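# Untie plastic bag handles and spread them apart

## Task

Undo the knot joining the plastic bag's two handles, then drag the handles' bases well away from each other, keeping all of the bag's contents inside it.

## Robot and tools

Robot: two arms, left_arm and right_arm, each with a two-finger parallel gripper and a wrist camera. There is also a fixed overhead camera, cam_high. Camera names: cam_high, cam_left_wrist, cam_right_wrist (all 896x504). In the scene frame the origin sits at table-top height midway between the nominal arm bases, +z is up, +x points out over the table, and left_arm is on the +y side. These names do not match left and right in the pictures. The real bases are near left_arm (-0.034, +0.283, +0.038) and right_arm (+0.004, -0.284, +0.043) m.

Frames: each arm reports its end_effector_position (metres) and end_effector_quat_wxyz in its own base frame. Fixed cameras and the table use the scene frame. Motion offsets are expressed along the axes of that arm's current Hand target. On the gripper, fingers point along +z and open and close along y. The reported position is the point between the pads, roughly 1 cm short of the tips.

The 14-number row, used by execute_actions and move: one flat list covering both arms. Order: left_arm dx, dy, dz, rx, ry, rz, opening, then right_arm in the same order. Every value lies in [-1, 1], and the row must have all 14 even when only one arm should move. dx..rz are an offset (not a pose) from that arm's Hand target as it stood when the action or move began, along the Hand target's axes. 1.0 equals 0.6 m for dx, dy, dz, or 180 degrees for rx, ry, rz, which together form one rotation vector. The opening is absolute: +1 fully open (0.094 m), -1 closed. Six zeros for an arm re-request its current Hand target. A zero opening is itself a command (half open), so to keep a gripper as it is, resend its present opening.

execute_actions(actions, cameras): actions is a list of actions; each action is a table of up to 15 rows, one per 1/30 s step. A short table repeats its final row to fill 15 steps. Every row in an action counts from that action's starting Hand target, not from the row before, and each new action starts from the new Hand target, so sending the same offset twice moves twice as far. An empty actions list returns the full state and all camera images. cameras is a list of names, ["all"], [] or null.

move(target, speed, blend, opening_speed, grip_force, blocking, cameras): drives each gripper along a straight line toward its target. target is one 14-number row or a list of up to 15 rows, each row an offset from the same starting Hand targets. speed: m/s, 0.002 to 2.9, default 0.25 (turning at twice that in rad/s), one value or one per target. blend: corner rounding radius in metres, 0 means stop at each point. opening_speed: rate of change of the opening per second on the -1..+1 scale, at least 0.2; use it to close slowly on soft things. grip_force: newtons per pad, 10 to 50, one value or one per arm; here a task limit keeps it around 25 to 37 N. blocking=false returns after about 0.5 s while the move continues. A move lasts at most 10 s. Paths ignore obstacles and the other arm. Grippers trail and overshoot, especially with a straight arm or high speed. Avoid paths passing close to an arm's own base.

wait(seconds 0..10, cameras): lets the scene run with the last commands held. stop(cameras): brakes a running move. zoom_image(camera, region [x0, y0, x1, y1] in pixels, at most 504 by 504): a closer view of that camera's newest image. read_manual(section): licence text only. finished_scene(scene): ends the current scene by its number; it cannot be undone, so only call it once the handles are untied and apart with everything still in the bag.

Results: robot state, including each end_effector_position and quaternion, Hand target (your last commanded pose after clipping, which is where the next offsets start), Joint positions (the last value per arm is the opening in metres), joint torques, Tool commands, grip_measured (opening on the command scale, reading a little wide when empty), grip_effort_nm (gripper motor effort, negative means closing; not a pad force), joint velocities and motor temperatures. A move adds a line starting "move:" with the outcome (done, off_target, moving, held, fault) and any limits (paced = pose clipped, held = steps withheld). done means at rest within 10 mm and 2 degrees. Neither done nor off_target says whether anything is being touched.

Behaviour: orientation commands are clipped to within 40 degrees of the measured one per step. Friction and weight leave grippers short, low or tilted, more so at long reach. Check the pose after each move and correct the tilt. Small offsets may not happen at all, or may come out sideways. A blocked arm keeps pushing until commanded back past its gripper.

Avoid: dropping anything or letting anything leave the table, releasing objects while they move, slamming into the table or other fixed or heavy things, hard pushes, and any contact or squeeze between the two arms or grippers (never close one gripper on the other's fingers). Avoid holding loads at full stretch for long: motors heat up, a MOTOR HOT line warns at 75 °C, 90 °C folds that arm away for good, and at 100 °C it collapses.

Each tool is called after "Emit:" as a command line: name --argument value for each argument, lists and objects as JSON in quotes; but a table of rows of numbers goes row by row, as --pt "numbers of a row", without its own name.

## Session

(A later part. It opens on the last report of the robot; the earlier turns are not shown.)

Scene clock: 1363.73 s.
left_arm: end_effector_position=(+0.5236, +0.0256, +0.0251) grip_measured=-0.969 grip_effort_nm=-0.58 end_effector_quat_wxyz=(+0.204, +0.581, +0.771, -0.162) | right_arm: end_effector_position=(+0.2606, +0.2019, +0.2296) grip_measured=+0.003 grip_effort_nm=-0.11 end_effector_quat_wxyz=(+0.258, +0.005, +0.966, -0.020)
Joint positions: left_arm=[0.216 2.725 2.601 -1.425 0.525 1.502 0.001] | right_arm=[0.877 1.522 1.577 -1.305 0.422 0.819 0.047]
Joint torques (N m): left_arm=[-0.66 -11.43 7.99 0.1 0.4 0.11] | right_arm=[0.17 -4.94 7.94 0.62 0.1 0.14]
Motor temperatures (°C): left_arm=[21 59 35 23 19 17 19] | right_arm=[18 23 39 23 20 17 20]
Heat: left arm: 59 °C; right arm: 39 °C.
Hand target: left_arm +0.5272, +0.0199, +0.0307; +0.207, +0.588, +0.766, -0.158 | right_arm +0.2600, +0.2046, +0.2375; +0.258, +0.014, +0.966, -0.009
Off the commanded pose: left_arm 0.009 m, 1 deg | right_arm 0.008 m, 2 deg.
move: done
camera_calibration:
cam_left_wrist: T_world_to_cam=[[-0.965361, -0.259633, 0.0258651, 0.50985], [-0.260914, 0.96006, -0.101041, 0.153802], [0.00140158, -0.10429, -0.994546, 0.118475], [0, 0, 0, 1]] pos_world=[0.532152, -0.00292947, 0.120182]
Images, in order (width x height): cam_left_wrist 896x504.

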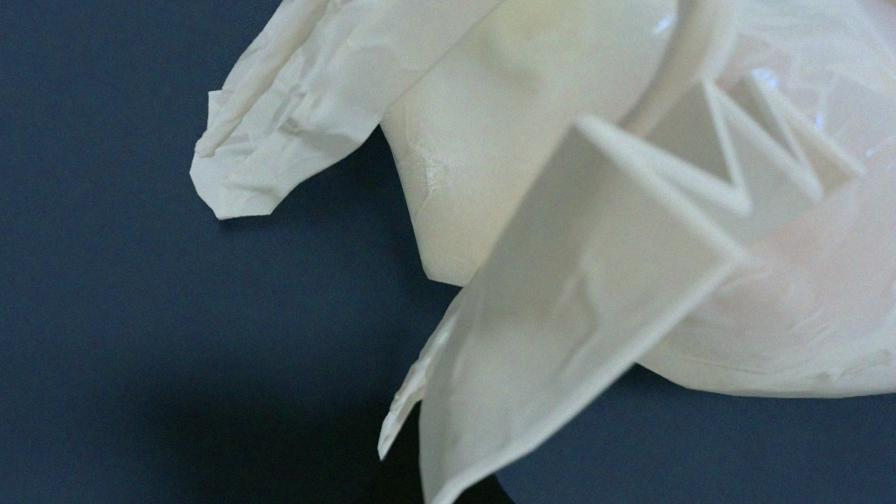

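Emit:
move --target '[-0.2495,-0.1503,-0.3375,0,0,0,-1,0,0,0,0,0,0,0]' --speed 0.12 --cameras '["all"]'

Emit:
zoom_image --camera "cam_left_wrist" --region '[300, 220, 600, 504]'

Emit:
zoom_image --camera "cam_high" --region '[400, 105, 540, 275]'

Scene clock: 1375.33 s.
left_arm: end_effector_position=(+0.4575, -0.0251, +0.2604) grip_measured=-0.969 grip_effort_nm=-0.58 end_effector_quat_wxyz=(+0.291, +0.556, +0.774, -0.088) | right_arm: end_effector_position=(+0.2606, +0.2019, +0.2296) grip_measured=+0.003 grip_effort_nm=-0.11 end_effector_quat_wxyz=(+0.258, +0.005, +0.966, -0.020)
Joint positions: left_arm=[0.138 2.145 2.479 -1.566 0.529 1.292 0.001] | right_arm=[0.877 1.522 1.577 -1.305 0.422 0.819 0.047]
Joint torques (N m): left_arm=[-0.34 -12.44 4.45 0.58 0.65 0.03] | right_arm=[0.16 -5.01 8.02 0.64 0.09 0.18]
Motor temperatures (°C): left_arm=[21 58 36 23 19 17 19] | right_arm=[18 23 39 23 20 17 20]
Heat: left arm: 58 °C; right arm: 39 °C.
Hand target: left_arm +0.4471, -0.0302, +0.2809; +0.207, +0.588, +0.766, -0.158 | right_arm +0.2600, +0.2046, +0.2375; +0.258, +0.014, +0.966, -0.009
Off the commanded pose: left_arm 0.024 m, 13 deg | right_arm 0.008 m, 2 deg.
joint sent to its limit (left arm) — joint 4 (wrist pitch), lower limit. The joint targets are off in position and orientation.
move: off_target (left_arm)
camera_calibration:
cam_left_wrist: T_world_to_cam=[[-0.918396, -0.354575, -0.175573, 0.455435], [-0.328284, 0.930566, -0.162101, 0.255015], [0.220859, -0.0912351, -0.971029, 0.241091], [0, 0, 0, 1]] pos_world=[0.44874, -0.0538268, 0.355406]
cam_right_wrist: T_world_to_cam=[[-0.0169976, -0.999614, 0.0219735, 0.201567], [-0.99601, 0.0150026, -0.08797, 0.317137], [0.0876063, -0.0233811, -0.995881, 0.30248], [0, 0, 0, 1]] pos_world=[0.292799, 0.203804, 0.324703]

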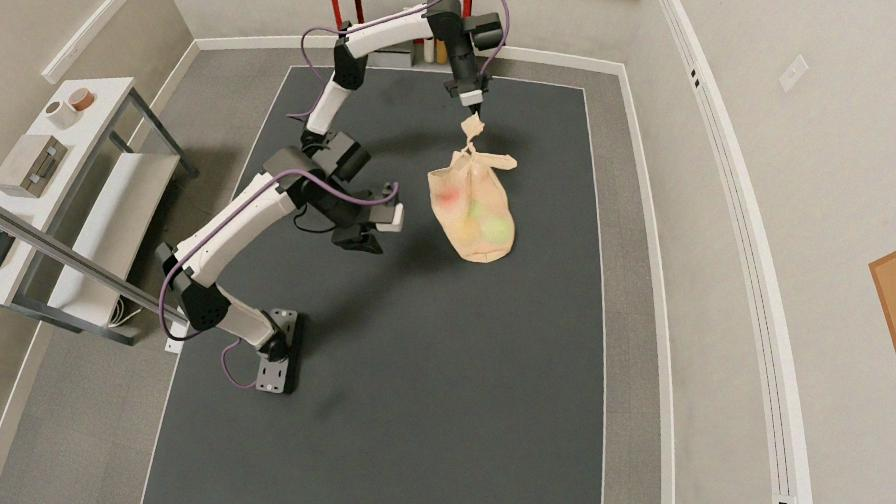

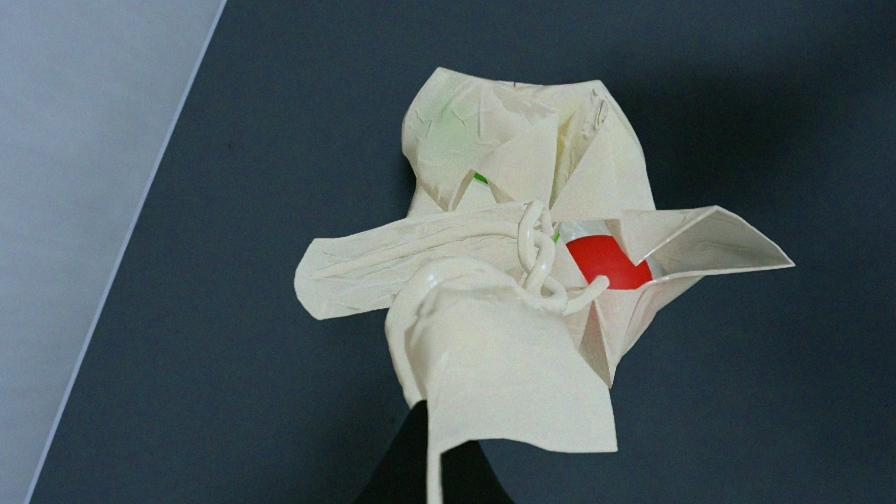

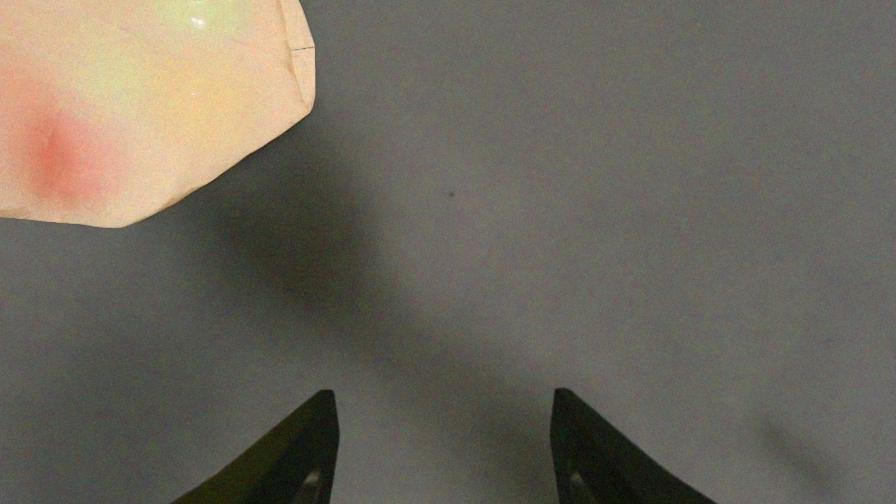

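Scaled by 1.680 from the camera's 896x504 image, which has a finer 1280x720 frame.

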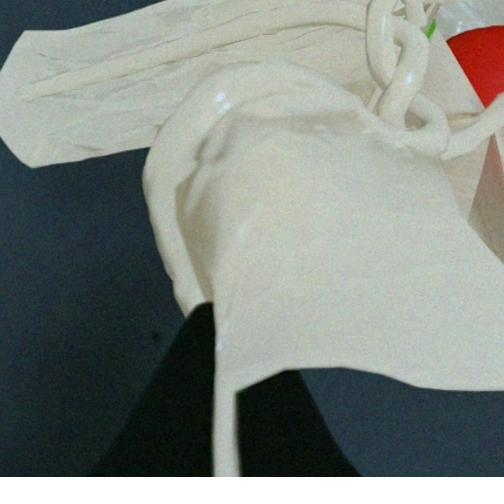

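Scaled by 2.965 from the camera's 896x504 image, which has a finer 1280x720 frame.

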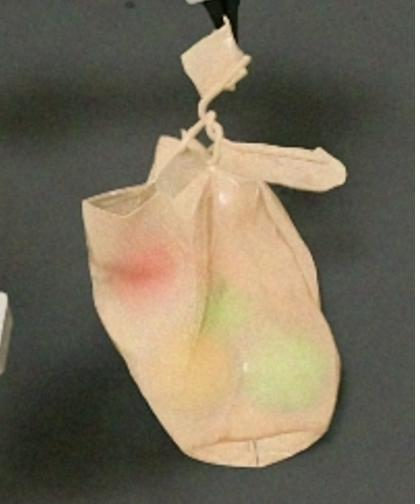

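Emit:
move --target '[0,0,0,0,0,0,-1,-0.0968,0.2685,0.1055,-0.2268,-0.2084,-0.1865,0]' --speed 0.2 --cameras '["all"]'

Scene clock: 1412.80 s.
left_arm: end_effector_position=(+0.4575, -0.0251, +0.2604) grip_measured=-0.969 grip_effort_nm=-0.58 end_effector_quat_wxyz=(+0.291, +0.555, +0.774, -0.088) | right_arm: end_effector_position=(+0.3449, +0.3592, +0.2028) grip_measured=+0.003 grip_effort_nm=-0.11 end_effector_quat_wxyz=(+0.504, -0.340, +0.758, +0.237)
Joint positions: left_arm=[0.138 2.145 2.479 -1.566 0.529 1.29 0.001] | right_arm=[0.779 1.608 1.045 0.172 -0.076 -0.014 0.047]
Joint torques (N m): left_arm=[-0.31 -12.42 4.45 0.58 0.65 0.04] | right_arm=[-0.36 -6.49 6.05 2.41 -0.15 -0.19]
Heat: left arm: 54 °C; right arm: 39 °C.
Hand target: left_arm +0.4471, -0.0302, +0.2809; +0.207, +0.588, +0.766, -0.158 | right_arm +0.3469, +0.3628, +0.2100; +0.520, -0.347, +0.742, +0.242
Off the commanded pose: left_arm 0.024 m, 13 deg | right_arm 0.008 m, 3 deg.
joint sent to its limit (left arm) — joint 4 (wrist pitch), lower limit. The joint targets are off in position and orientation.
move: off_target (left_arm, right_arm)
camera_calibration:
cam_left_wrist: T_world_to_cam=[[-0.918081, -0.355811, -0.174716, 0.455068], [-0.32957, 0.930074, -0.162311, 0.255595], [0.220251, -0.0914339, -0.971149, 0.241479], [0, 0, 0, 1]] pos_world=[0.44884, -0.053725, 0.355505]
cam_right_wrist: T_world_to_cam=[[0.76146, -0.647741, -0.0246944, -0.0245674], [-0.48861, -0.548524, -0.678514, 0.5436], [0.425956, 0.528727, -0.734173, -0.0960549], [0, 0, 0, 1]] pos_world=[0.325231, 0.333051, 0.297713]

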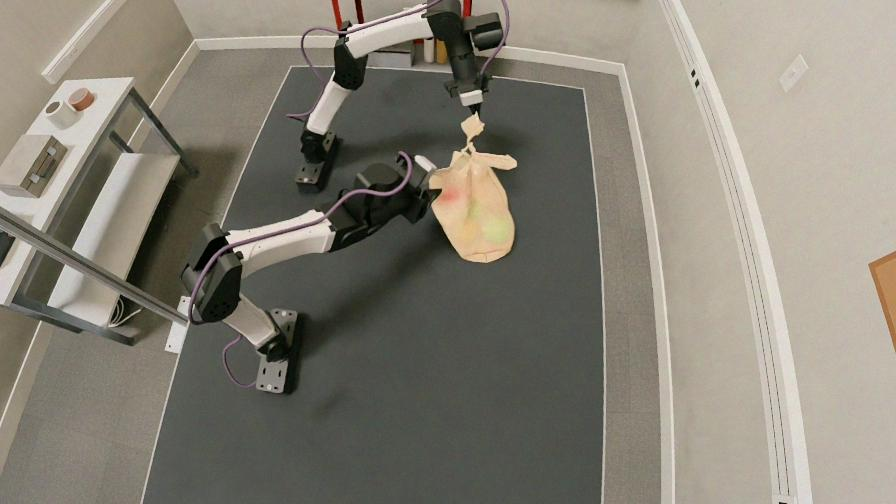

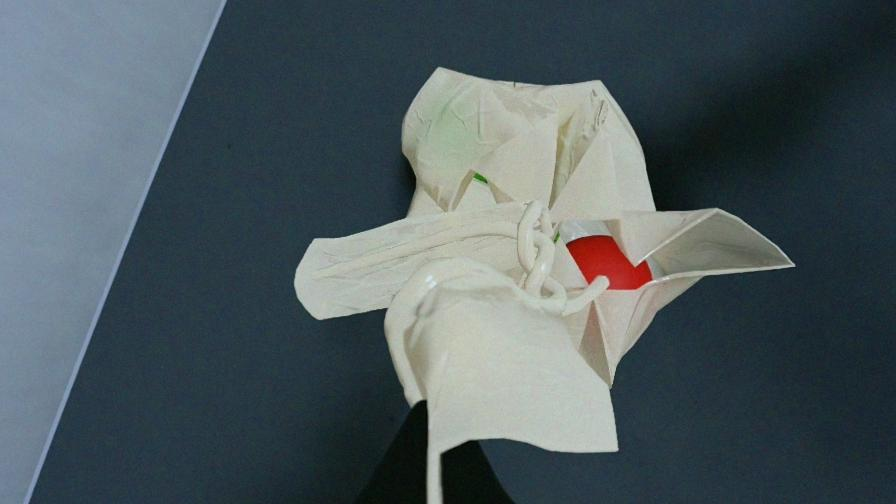

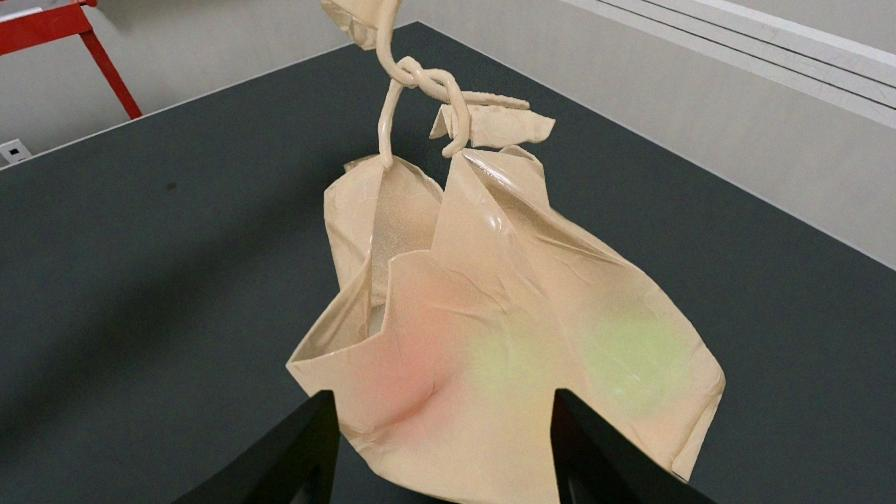

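Emit:
zoom_image --camera "cam_right_wrist" --region '[310, 0, 570, 180]'

Scaled by 1.938 from the camera's 896x504 image, which has a finer 1280x720 frame.

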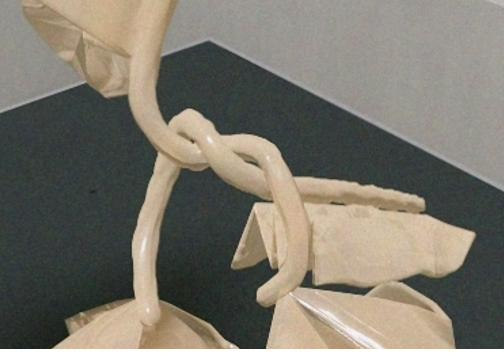

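Emit:
move --target '[0,0,0,0,0,0,-1,-0.071,0.0357,0.12,0,0,0,-0.3]' --speed 0.1 --cameras '["cam_right_wrist"]'

Scene clock: 1461.17 s.
left_arm: end_effector_position=(+0.4575, -0.0251, +0.2604) grip_measured=-0.969 grip_effort_nm=-0.58 end_effector_quat_wxyz=(+0.291, +0.555, +0.774, -0.088) | right_arm: end_effector_position=(+0.3813, +0.4368, +0.2170) grip_measured=-0.297 grip_effort_nm=-0.11 end_effector_quat_wxyz=(+0.519, -0.349, +0.741, +0.243)
Joint positions: left_arm=[0.138 2.145 2.479 -1.566 0.529 1.29 0.001] | right_arm=[0.844 1.889 1.399 0.14 -0.032 -0.014 0.033]
Joint torques (N m): left_arm=[-0.32 -12.42 4.45 0.58 0.65 0.04] | right_arm=[0.38 -8.73 9.29 1.62 0.02 0.07]
Motor temperatures (°C): left_arm=[21 54 32 22 19 17 20] | right_arm=[18 26 38 30 20 17 20]
Heat: left arm: 54 °C; right arm: 38 °C.
Hand target: left_arm +0.4471, -0.0302, +0.2809; +0.207, +0.588, +0.766, -0.158 | right_arm +0.3833, +0.4396, +0.2254; +0.520, -0.347, +0.742, +0.242
Off the commanded pose: left_arm 0.024 m, 13 deg | right_arm 0.009 m, 0 deg.
joint sent to its limit (left arm) — joint 4 (wrist pitch), lower limit. The joint targets are off in position and orientation.
move: off_target (left_arm)
camera_calibration:
cam_right_wrist: T_world_to_cam=[[0.776751, -0.629781, -0.0058533, -0.0194561], [-0.448179, -0.546192, -0.707679, 0.60348], [0.442486, 0.552314, -0.70651, -0.164817], [0, 0, 0, 1]] pos_world=[0.358509, 0.408393, 0.310511]
Images, in order (width x height): cam_right_wrist 896x504.

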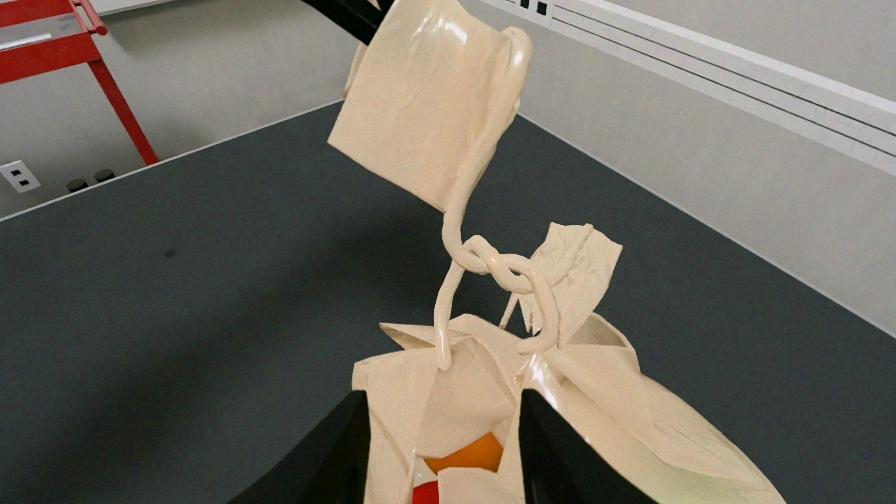

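Emit:
move --pt "0 0 0 0 0 0 -1 0.0045 0.0045 0.09 0 0 0 -0.3" --pt "0 0 0 0 0 0 -1 0.0045 0.0045 0.09 0 0 0 -1" --speed 0.08 --opening_speed 0.6 --cameras '["cam_right_wrist","cam_left_wrist"]'

Scene clock: 1474.10 s.
left_arm: end_effector_position=(+0.4575, -0.0251, +0.2604) grip_measured=-0.969 grip_effort_nm=-0.58 end_effector_quat_wxyz=(+0.291, +0.555, +0.774, -0.088) | right_arm: end_effector_position=(+0.4133, +0.4751, +0.1951) grip_measured=-0.996 grip_effort_nm=-0.17 end_effector_quat_wxyz=(+0.519, -0.349, +0.742, +0.241)
Joint positions: left_arm=[0.138 2.145 2.479 -1.566 0.529 1.29 0.001] | right_arm=[0.848 2.096 1.611 0.132 -0.024 -0.014 0]
Joint torques (N m): left_arm=[-0.32 -12.42 4.44 0.58 0.65 0.04] | right_arm=[0.4 -10.54 9.31 1.67 0.03 0.08]
Heat: left arm: 54 °C; right arm: 39 °C.
Hand target: left_arm +0.4471, -0.0302, +0.2809; +0.207, +0.588, +0.766, -0.158 | right_arm +0.4132, +0.4795, +0.2044; +0.520, -0.347, +0.742, +0.242
Off the commanded pose: left_arm 0.024 m, 13 deg | right_arm 0.010 m, 0 deg.
joint sent to its limit (left arm) — joint 4 (wrist pitch), lower limit. The joint targets are off in position and orientation.
move: off_target (left_arm); target 2's new opening was sent with right_arm's hand 0.011 m and 0 deg from that target
camera_calibration:
cam_left_wrist: T_world_to_cam=[[-0.918081, -0.355811, -0.174716, 0.455068], [-0.32957, 0.930074, -0.162311, 0.255595], [0.220251, -0.0914339, -0.971149, 0.241479], [0, 0, 0, 1]] pos_world=[0.44884, -0.053725, 0.355505]
cam_right_wrist: T_world_to_cam=[[0.775101, -0.631829, -0.00336403, -0.0191413], [-0.449638, -0.547841, -0.705476, 0.624164], [0.443897, 0.548327, -0.708726, -0.213845], [0, 0, 0, 1]] pos_world=[0.390409, 0.447105, 0.288711]
Images, in order (width x height): cam_left_wrist 896x504, cam_right_wrist 896x504.

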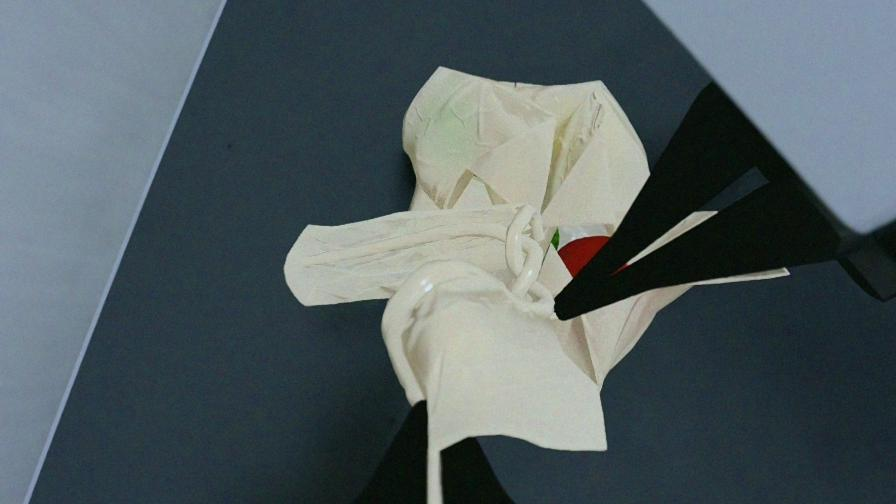

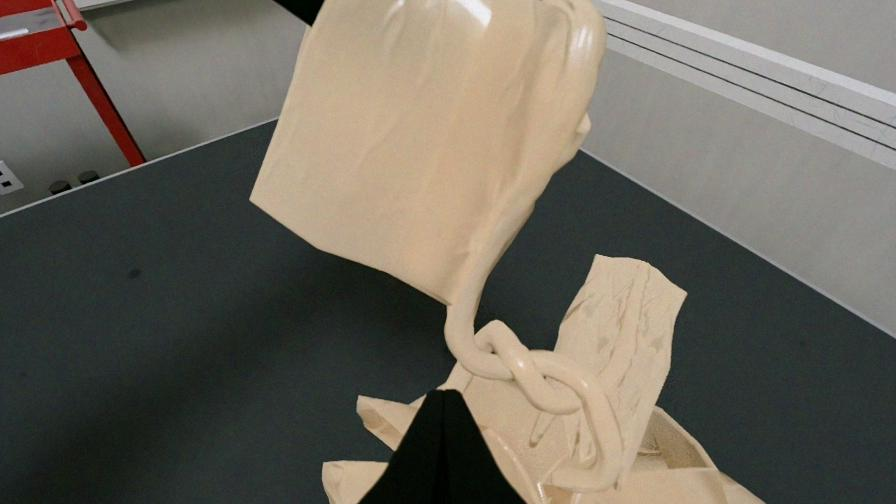

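Emit:
move --pt "0 0 0 0 0 0 -1 0 0 -0.04 0 0 0 -1" --pt "0 0 0 0 0 0 -1 0 0 -0.04 0 0 0 -0.35" --speed 0.1 --cameras '["cam_right_wrist"]'

Scene clock: 1481.63 s.
left_arm: end_effector_position=(+0.4575, -0.0251, +0.2604) grip_measured=-0.969 grip_effort_nm=-0.58 end_effector_quat_wxyz=(+0.291, +0.555, +0.774, -0.088) | right_arm: end_effector_position=(+0.4061, +0.4655, +0.1914) grip_measured=-0.353 grip_effort_nm=0.15 end_effector_quat_wxyz=(+0.512, -0.350, +0.747, +0.237)
Joint positions: left_arm=[0.138 2.145 2.479 -1.566 0.529 1.29 0.001] | right_arm=[0.847 2.056 1.552 0.132 -0.024 -0.014 0.03]
Joint torques (N m): left_arm=[-0.32 -12.41 4.44 0.58 0.65 0.04] | right_arm=[0.46 -14.05 5.87 1.75 0.02 0.11]
Heat: left arm: 54 °C; right arm: 40 °C.
Hand target: left_arm +0.4471, -0.0302, +0.2809; +0.207, +0.588, +0.766, -0.158 | right_arm +0.3987, +0.4622, +0.2126; +0.520, -0.347, +0.742, +0.242
Off the commanded pose: left_arm 0.024 m, 13 deg | right_arm 0.023 m, 1 deg.
joint sent to its limit (left arm) — joint 4 (wrist pitch), lower limit. The joint targets are off in position and orientation.
move: off_target (left_arm, right_arm); target 2's new opening was sent with right_arm's hand 0.023 m and 1 deg from that target
camera_calibration:
cam_right_wrist: T_world_to_cam=[[0.774078, -0.633077, -0.00405663, -0.0185945], [-0.459021, -0.55682, -0.69228, 0.618516], [0.436008, 0.537741, -0.721617, -0.197336], [0, 0, 0, 1]] pos_world=[0.384345, 0.438746, 0.28571]
Images, in order (width x height): cam_right_wrist 896x504.

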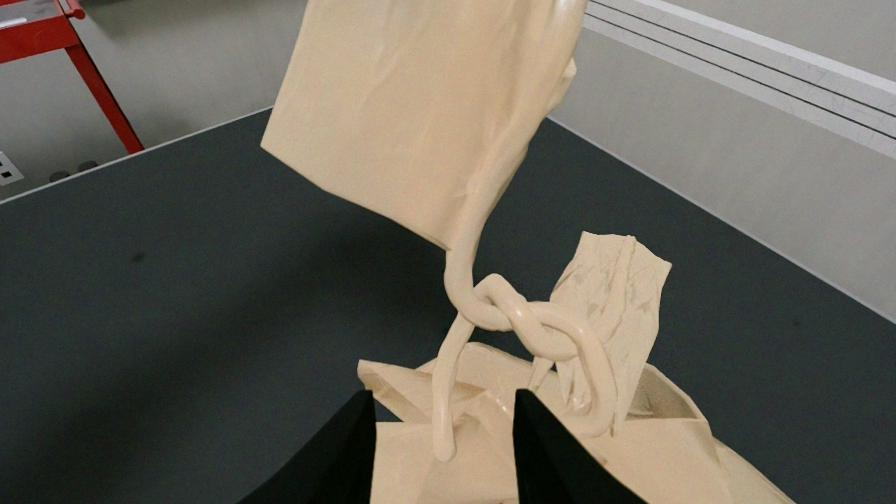

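Emit:
move --pt "0 0 0 0 0 0 -1 0.0165 0.0012 0.0552 0 0 0 -0.35" --pt "0 0 0 0 0 0 -1 0.0165 0.0012 0.0552 0 0 0 -1" --speed 0.08 --opening_speed 0.6 --cameras '["cam_right_wrist"]'

Scene clock: 1503.80 s.
left_arm: end_effector_position=(+0.4575, -0.0251, +0.2604) grip_measured=-0.969 grip_effort_nm=-0.58 end_effector_quat_wxyz=(+0.291, +0.555, +0.774, -0.088) | right_arm: end_effector_position=(+0.4131, +0.4778, +0.1730) grip_measured=-0.937 grip_effort_nm=-0.54 end_effector_quat_wxyz=(+0.505, -0.354, +0.751, +0.236)
Joint positions: left_arm=[0.138 2.145 2.479 -1.566 0.529 1.29 0.001] | right_arm=[0.851 2.129 1.607 0.132 -0.024 -0.014 0.003]
Joint torques (N m): left_arm=[-0.32 -12.41 4.44 0.58 0.65 0.04] | right_arm=[0.38 -10.78 9.29 1.95 0.04 0.09]
Motor temperatures (°C): left_arm=[21 54 32 22 19 17 20] | right_arm=[18 33 40 31 20 17 20]
Heat: left arm: 54 °C; right arm: 40 °C.
Hand target: left_arm +0.4471, -0.0302, +0.2809; +0.207, +0.588, +0.766, -0.158 | right_arm +0.4160, +0.4840, +0.1920; +0.520, -0.347, +0.742, +0.242
Off the commanded pose: left_arm 0.024 m, 13 deg | right_arm 0.020 m, 2 deg.
joint sent to its limit (left arm) — joint 4 (wrist pitch), lower limit. The joint targets are off in position and orientation.
move: off_target (left_arm, right_arm); target 2's new opening was sent with right_arm's hand 0.020 m and 2 deg from that target
camera_calibration:
cam_right_wrist: T_world_to_cam=[[0.776966, -0.629524, -0.00476837, -0.0190186], [-0.464731, -0.568434, -0.678902, 0.621421], [0.424675, 0.5297, -0.734214, -0.209593], [0, 0, 0, 1]] pos_world=[0.392579, 0.452286, 0.267908]
Images, in order (width x height): cam_right_wrist 896x504.

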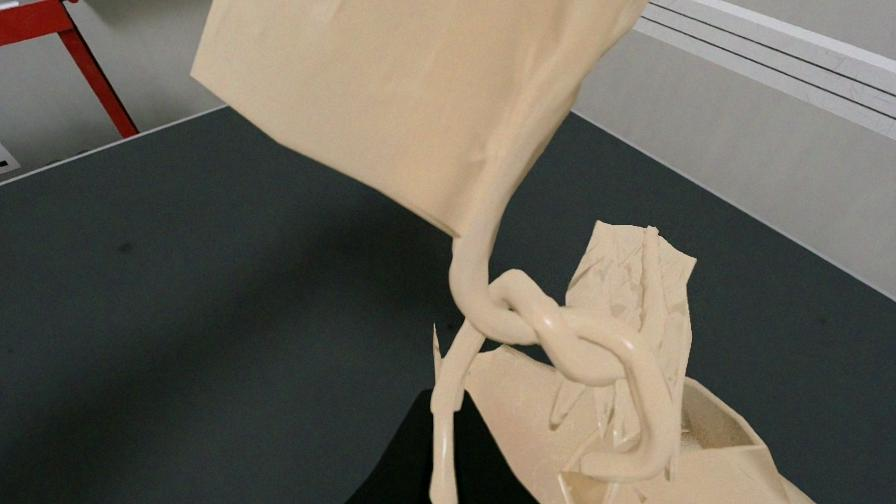

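Emit:
move --target '[0,0,0,0,0,0,-1,0.0543,0.0573,-0.1008,0,0,0,-1]' --speed 0.06 --cameras '["all"]'

Scene clock: 1511.87 s.
left_arm: end_effector_position=(+0.4559, -0.0255, +0.2599) grip_measured=-0.969 grip_effort_nm=-0.58 end_effector_quat_wxyz=(+0.289, +0.555, +0.775, -0.091) | right_arm: end_effector_position=(+0.3505, +0.4513, +0.1543) grip_measured=-0.937 grip_effort_nm=-0.54 end_effector_quat_wxyz=(+0.497, -0.358, +0.758, +0.224)
Joint positions: left_arm=[0.138 2.145 2.479 -1.574 0.53 1.29 0.001] | right_arm=[0.928 1.941 1.273 0.249 0.057 0.008 0.003]
Joint torques (N m): left_arm=[-0.32 -12.42 4.42 0.63 0.64 0.04] | right_arm=[0.5 -12.59 5.46 2.23 0.04 0.15]
Heat: left arm: 54 °C; right arm: 41 °C.
Hand target: left_arm +0.4471, -0.0302, +0.2809; +0.207, +0.588, +0.766, -0.158 | right_arm +0.3460, +0.4539, +0.1820; +0.520, -0.347, +0.742, +0.242
Off the commanded pose: left_arm 0.023 m, 13 deg | right_arm 0.028 m, 4 deg.
joint sent to its limit (left arm) — joint 4 (wrist pitch), lower limit. The joint targets are off in position and orientation.
move: off_target (left_arm, right_arm)
camera_calibration:
cam_left_wrist: T_world_to_cam=[[-0.919517, -0.355792, -0.167036, 0.451954], [-0.330303, 0.929823, -0.162265, 0.2557], [0.213047, -0.0940329, -0.972506, 0.244948], [0, 0, 0, 1]] pos_world=[0.447853, -0.053921, 0.355197]
cam_right_wrist: T_world_to_cam=[[0.772851, -0.634542, 0.00755392, 0.0146762], [-0.474253, -0.585452, -0.657518, 0.572262], [0.421646, 0.504581, -0.753401, -0.167325], [0, 0, 0, 1]] pos_world=[0.330606, 0.428774, 0.250099]

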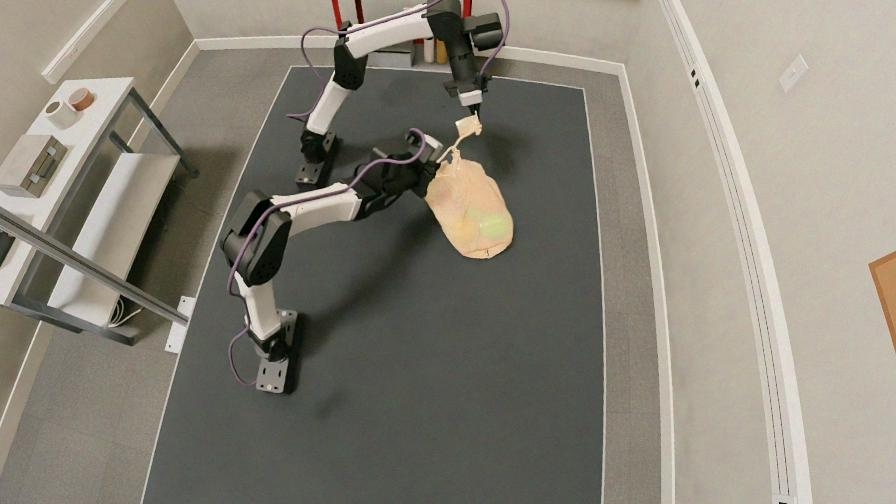

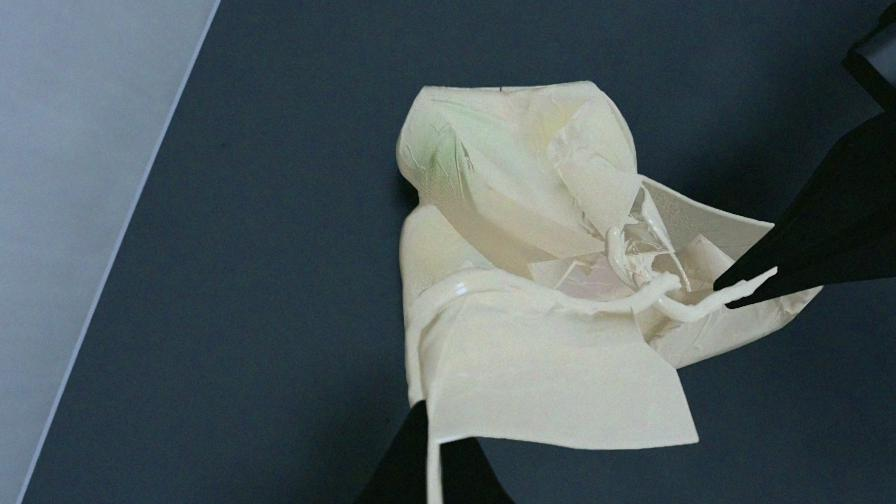

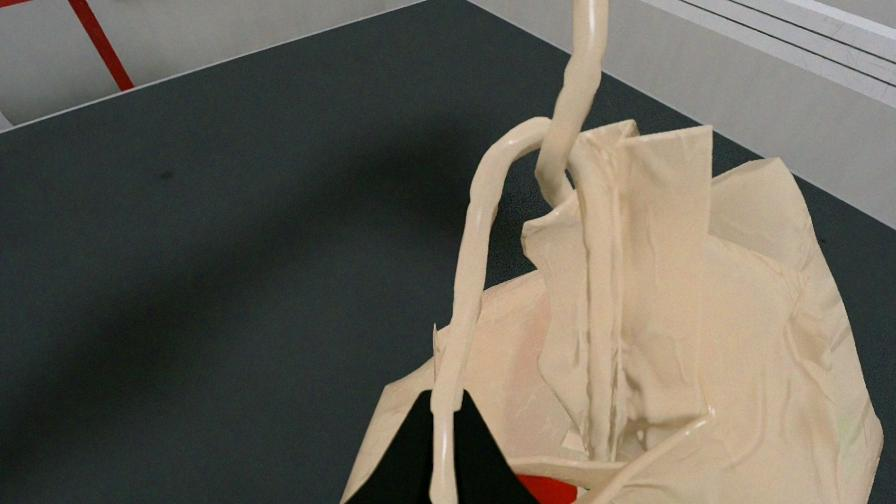

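Emit:
move --target '[0,0,0,0,0,0,-1,0.0643,0.0773,-0.1408,0,0,0,-1]' --speed 0.08 --cameras '["all"]'

Scene clock: 1518.60 s.
left_arm: end_effector_position=(+0.4555, -0.0258, +0.2600) grip_measured=-0.969 grip_effort_nm=-0.58 end_effector_quat_wxyz=(+0.289, +0.555, +0.775, -0.092) | right_arm: end_effector_position=(+0.2522, +0.4104, +0.1504) grip_measured=-0.937 grip_effort_nm=-0.54 end_effector_quat_wxyz=(+0.495, -0.365, +0.757, +0.222)
Joint positions: left_arm=[0.138 2.145 2.479 -1.575 0.532 1.29 0.001] | right_arm=[1.092 1.642 0.89 0.318 0.201 0.064 0.003]
Joint torques (N m): left_arm=[-0.32 -12.41 4.41 0.66 0.62 0.04] | right_arm=[0.28 -9.25 5.34 2.36 0.11 0.14]
Heat: left arm: 54 °C; right arm: 40 °C.
Hand target: left_arm +0.4471, -0.0302, +0.2809; +0.207, +0.588, +0.766, -0.158 | right_arm +0.2510, +0.4127, +0.1746; +0.520, -0.347, +0.742, +0.242
Off the commanded pose: left_arm 0.023 m, 13 deg | right_arm 0.024 m, 5 deg.
joint sent to its limit (left arm) — joint 4 (wrist pitch), lower limit. The joint targets are off in position and orientation.
move: off_target (left_arm, right_arm)
camera_calibration:
cam_left_wrist: T_world_to_cam=[[-0.919907, -0.355652, -0.165173, 0.451223], [-0.33011, 0.929702, -0.163344, 0.256109], [0.211656, -0.0957364, -0.972644, 0.245548], [0, 0, 0, 1]] pos_world=[0.447656, -0.0541186, 0.355195]
cam_right_wrist: T_world_to_cam=[[0.77888, -0.626948, 0.0168098, 0.0586873], [-0.466727, -0.597319, -0.652209, 0.501424], [0.418941, 0.500147, -0.757853, -0.104971], [0, 0, 0, 1]] pos_world=[0.232295, 0.388805, 0.246494]

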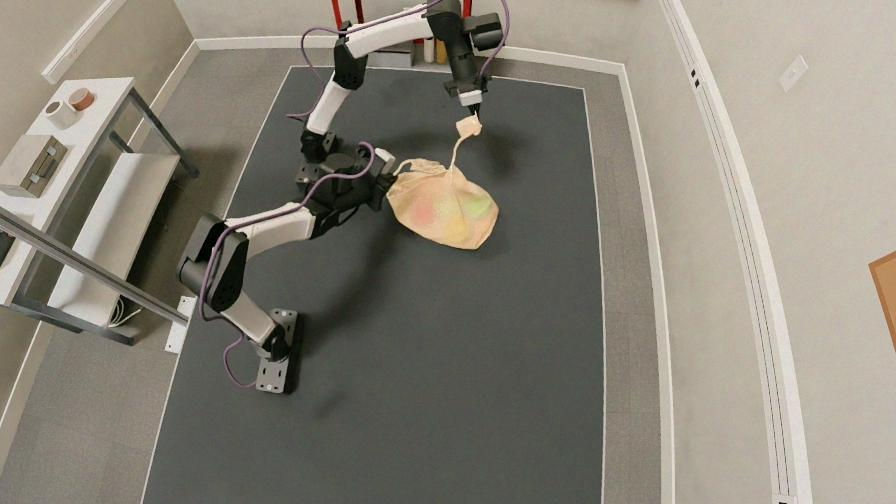

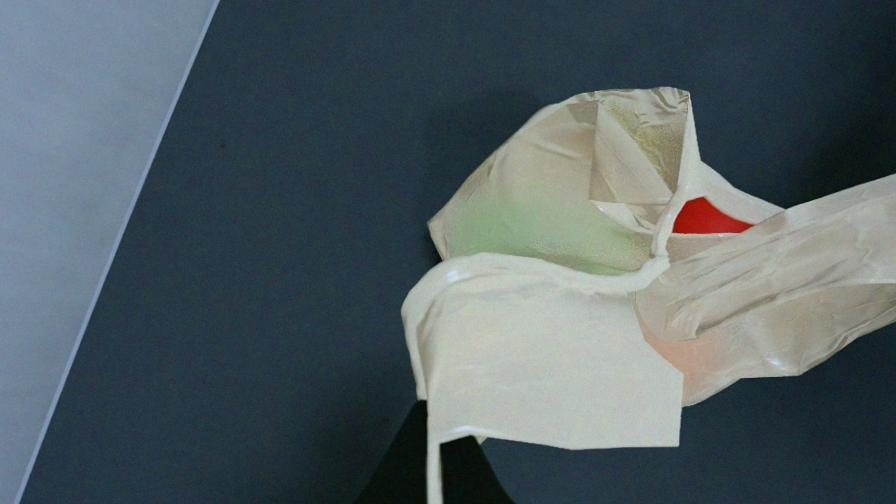

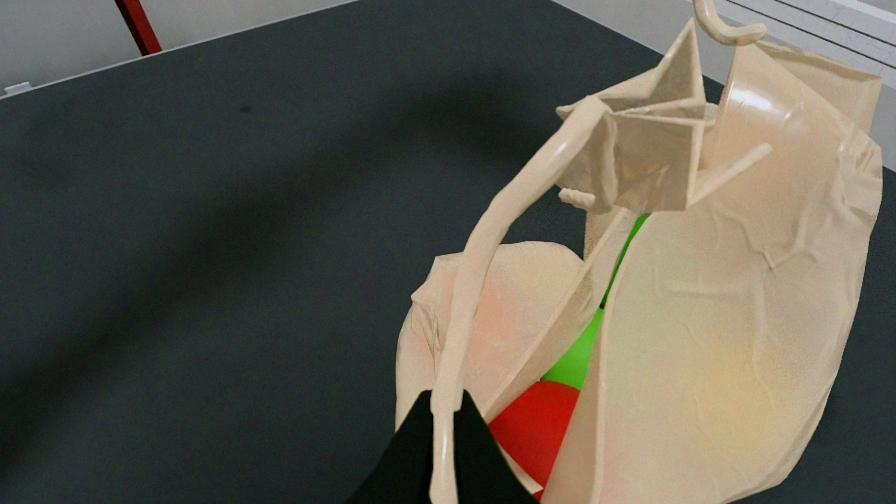

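Emit:
move --target '[0.0782,0.1337,0.2057,0,0,0,-1,0.094,0,0.0342,0,0,0,-1]' --speed 0.08 --cameras '["all"]'

Scene clock: 1531.87 s.
left_arm: end_effector_position=(+0.5270, -0.0295, +0.1422) grip_measured=-0.969 grip_effort_nm=-0.58 end_effector_quat_wxyz=(+0.249, +0.566, +0.775, -0.130) | right_arm: end_effector_position=(+0.2515, +0.4091, +0.1071) grip_measured=-0.937 grip_effort_nm=-0.54 end_effector_quat_wxyz=(+0.507, -0.359, +0.749, +0.231)
Joint positions: left_arm=[0.112 2.602 2.822 -1.575 0.532 1.315 0.001] | right_arm=[1.092 1.755 0.768 0.59 0.201 0.064 0.003]
Joint torques (N m): left_arm=[-0.47 -11.22 7.61 0.5 0.39 0.18] | right_arm=[0.32 -6.71 4.85 2.35 0.08 0.16]
Motor temperatures (°C): left_arm=[21 55 32 21 19 17 20] | right_arm=[18 34 39 33 20 17 20]
Heat: left arm: 55 °C; right arm: 39 °C.
Hand target: left_arm +0.5302, -0.0301, +0.1507; +0.207, +0.588, +0.766, -0.158 | right_arm +0.2510, +0.4127, +0.1146; +0.520, -0.347, +0.742, +0.242
Off the commanded pose: left_arm 0.009 m, 6 deg | right_arm 0.008 m, 3 deg.
joint sent to its limit (left arm) — joint 4 (wrist pitch), lower limit. The joint targets are off in position and orientation.
move: off_target (left_arm, right_arm)
camera_calibration:
cam_left_wrist: T_world_to_cam=[[-0.947273, -0.31301, -0.0685513, 0.498134], [-0.30174, 0.943365, -0.137896, 0.245699], [0.107832, -0.109941, -0.988072, 0.172016], [0, 0, 0, 1]] pos_world=[0.527457, -0.0569518, 0.237993]
cam_right_wrist: T_world_to_cam=[[0.778604, -0.627443, 0.00947193, 0.0601678], [-0.455482, -0.575469, -0.679243, 0.463207], [0.431638, 0.524548, -0.733852, -0.152697], [0, 0, 0, 1]] pos_world=[0.230045, 0.38441, 0.202004]

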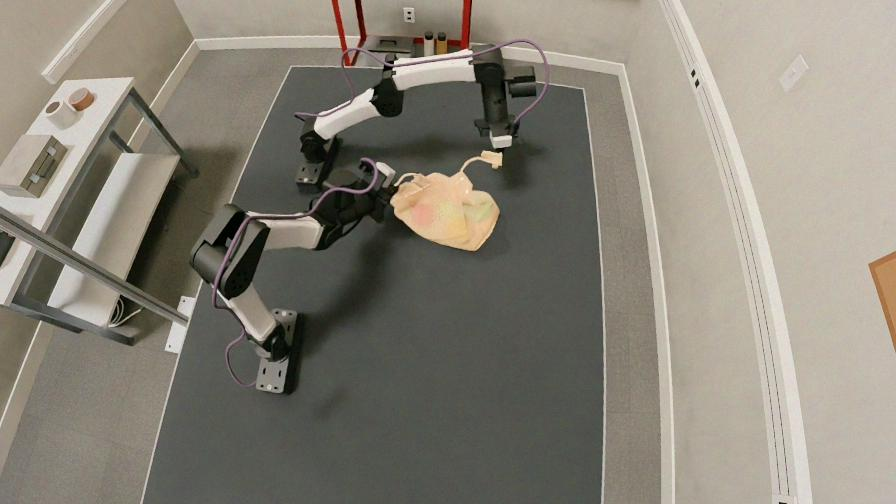

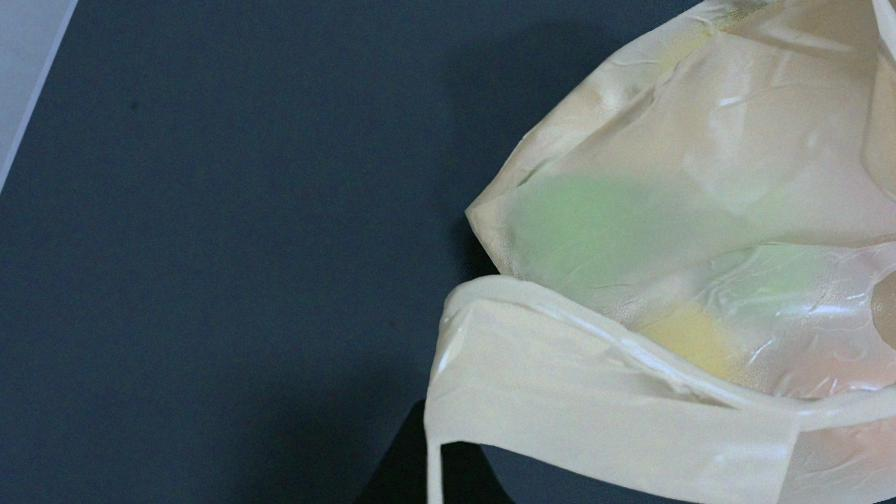

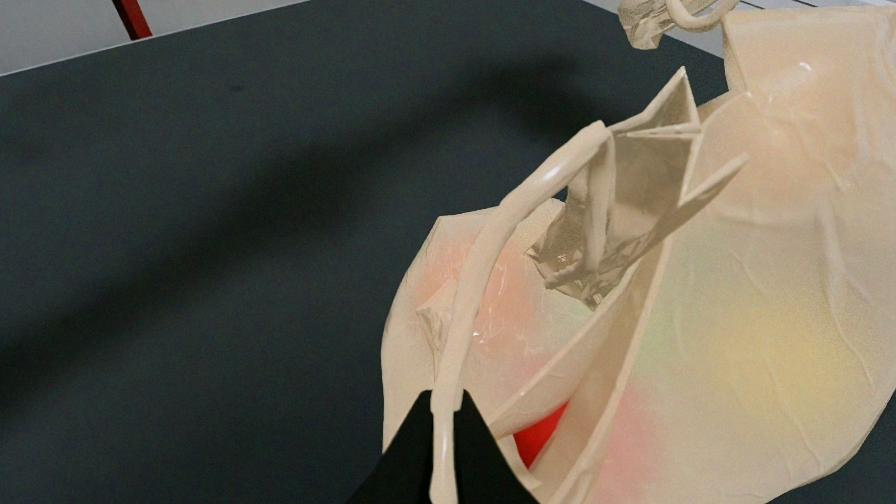

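Emit:
move --target '[0.0307,0.1208,0.1175,0,0,0,-1,0.1322,0.0533,-0.0225,0,0,0,-1]' --speed 0.07 --cameras '["all"]'

Emit:
zoom_image --camera "cam_high" --region '[360, 120, 540, 280]'

Scene clock: 1545.43 s.
left_arm: end_effector_position=(+0.5861, -0.0336, +0.0675) grip_measured=-0.969 grip_effort_nm=-0.58 end_effector_quat_wxyz=(+0.283, +0.549, +0.779, -0.108) | right_arm: end_effector_position=(+0.2080, +0.3980, +0.0416) grip_measured=-0.937 grip_effort_nm=-0.54 end_effector_quat_wxyz=(+0.519, -0.351, +0.747, +0.224)
Joint positions: left_arm=[0.094 2.78 2.833 -1.296 0.532 1.231 0.001] | right_arm=[1.222 1.941 0.583 0.964 0.35 0.109 0.003]
Joint torques (N m): left_arm=[-0.27 -12.19 7.92 1.24 0.29 0.02] | right_arm=[0.87 -6.41 3.23 2.22 -0.01 0.15]
Motor temperatures (°C): left_arm=[21 57 33 21 19 17 20] | right_arm=[18 32 38 34 20 17 20]
Heat: left arm: 57 °C; right arm: 38 °C.
Hand target: left_arm +0.6053, -0.0302, +0.0806; +0.207, +0.588, +0.766, -0.158 | right_arm +0.2010, +0.4027, +0.0447; +0.520, -0.347, +0.742, +0.242
Off the commanded pose: left_arm 0.023 m, 12 deg | right_arm 0.009 m, 2 deg.
elbow stopped short (left arm): the move would have taken joint 3 (elbow) straighter than the controller allows.
move: off_target (left_arm)
camera_calibration:
cam_left_wrist: T_world_to_cam=[[-0.922754, -0.362594, -0.130579, 0.535901], [-0.339072, 0.92488, -0.172128, 0.280679], [0.183182, -0.114556, -0.976382, 0.0462549], [0, 0, 0, 1]] pos_world=[0.581202, -0.0599811, 0.163452]
cam_right_wrist: T_world_to_cam=[[0.763338, -0.645608, 0.0224602, 0.0975933], [-0.453407, -0.560206, -0.693247, 0.38661], [0.460148, 0.518998, -0.72035, -0.18036], [0, 0, 0, 1]] pos_world=[0.183787, 0.373195, 0.135901]

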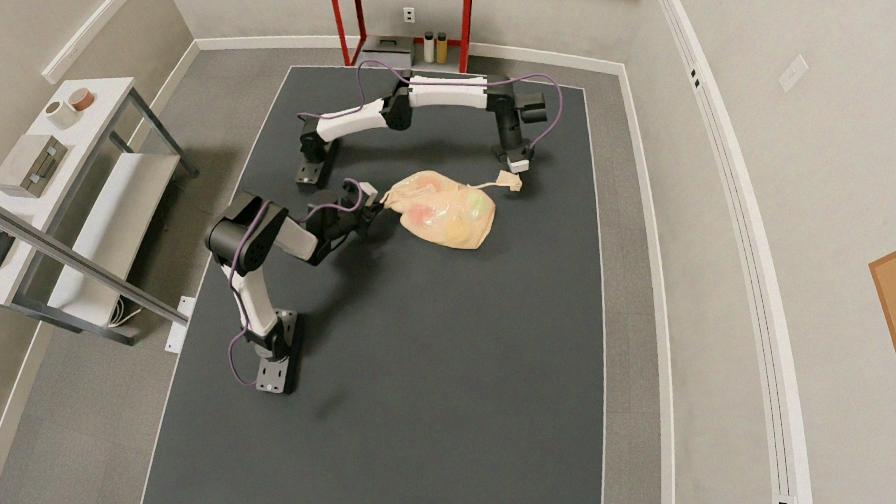

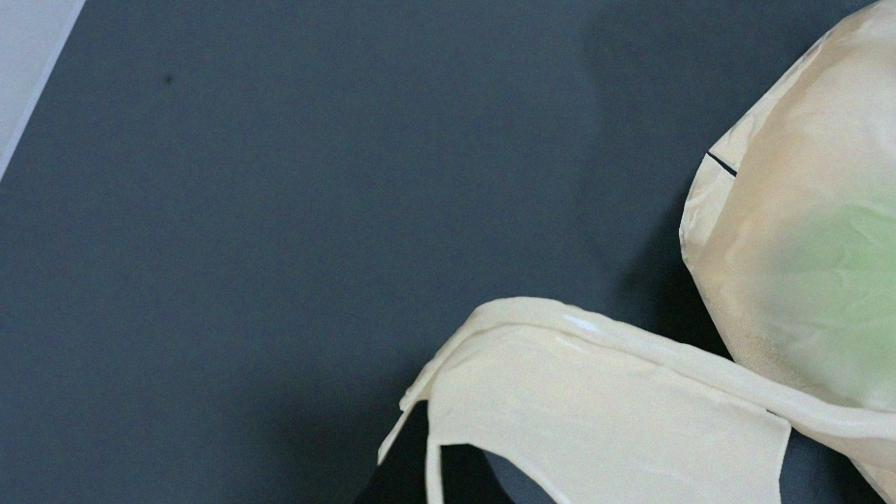

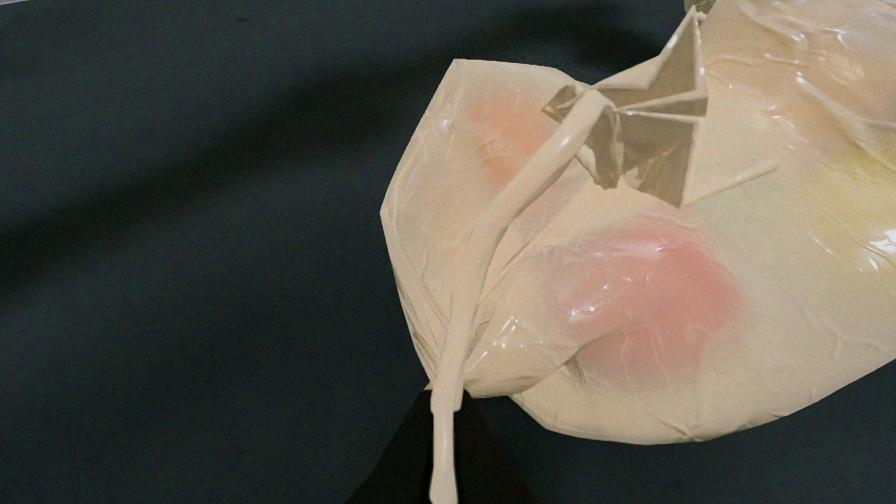

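Scaled by 2.800 from the camera's 896x504 image, which has a finer 1280x720 frame.

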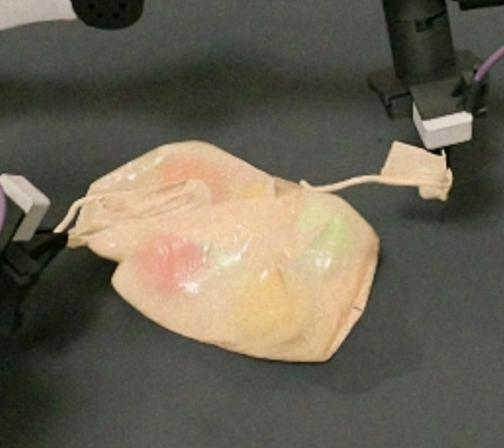

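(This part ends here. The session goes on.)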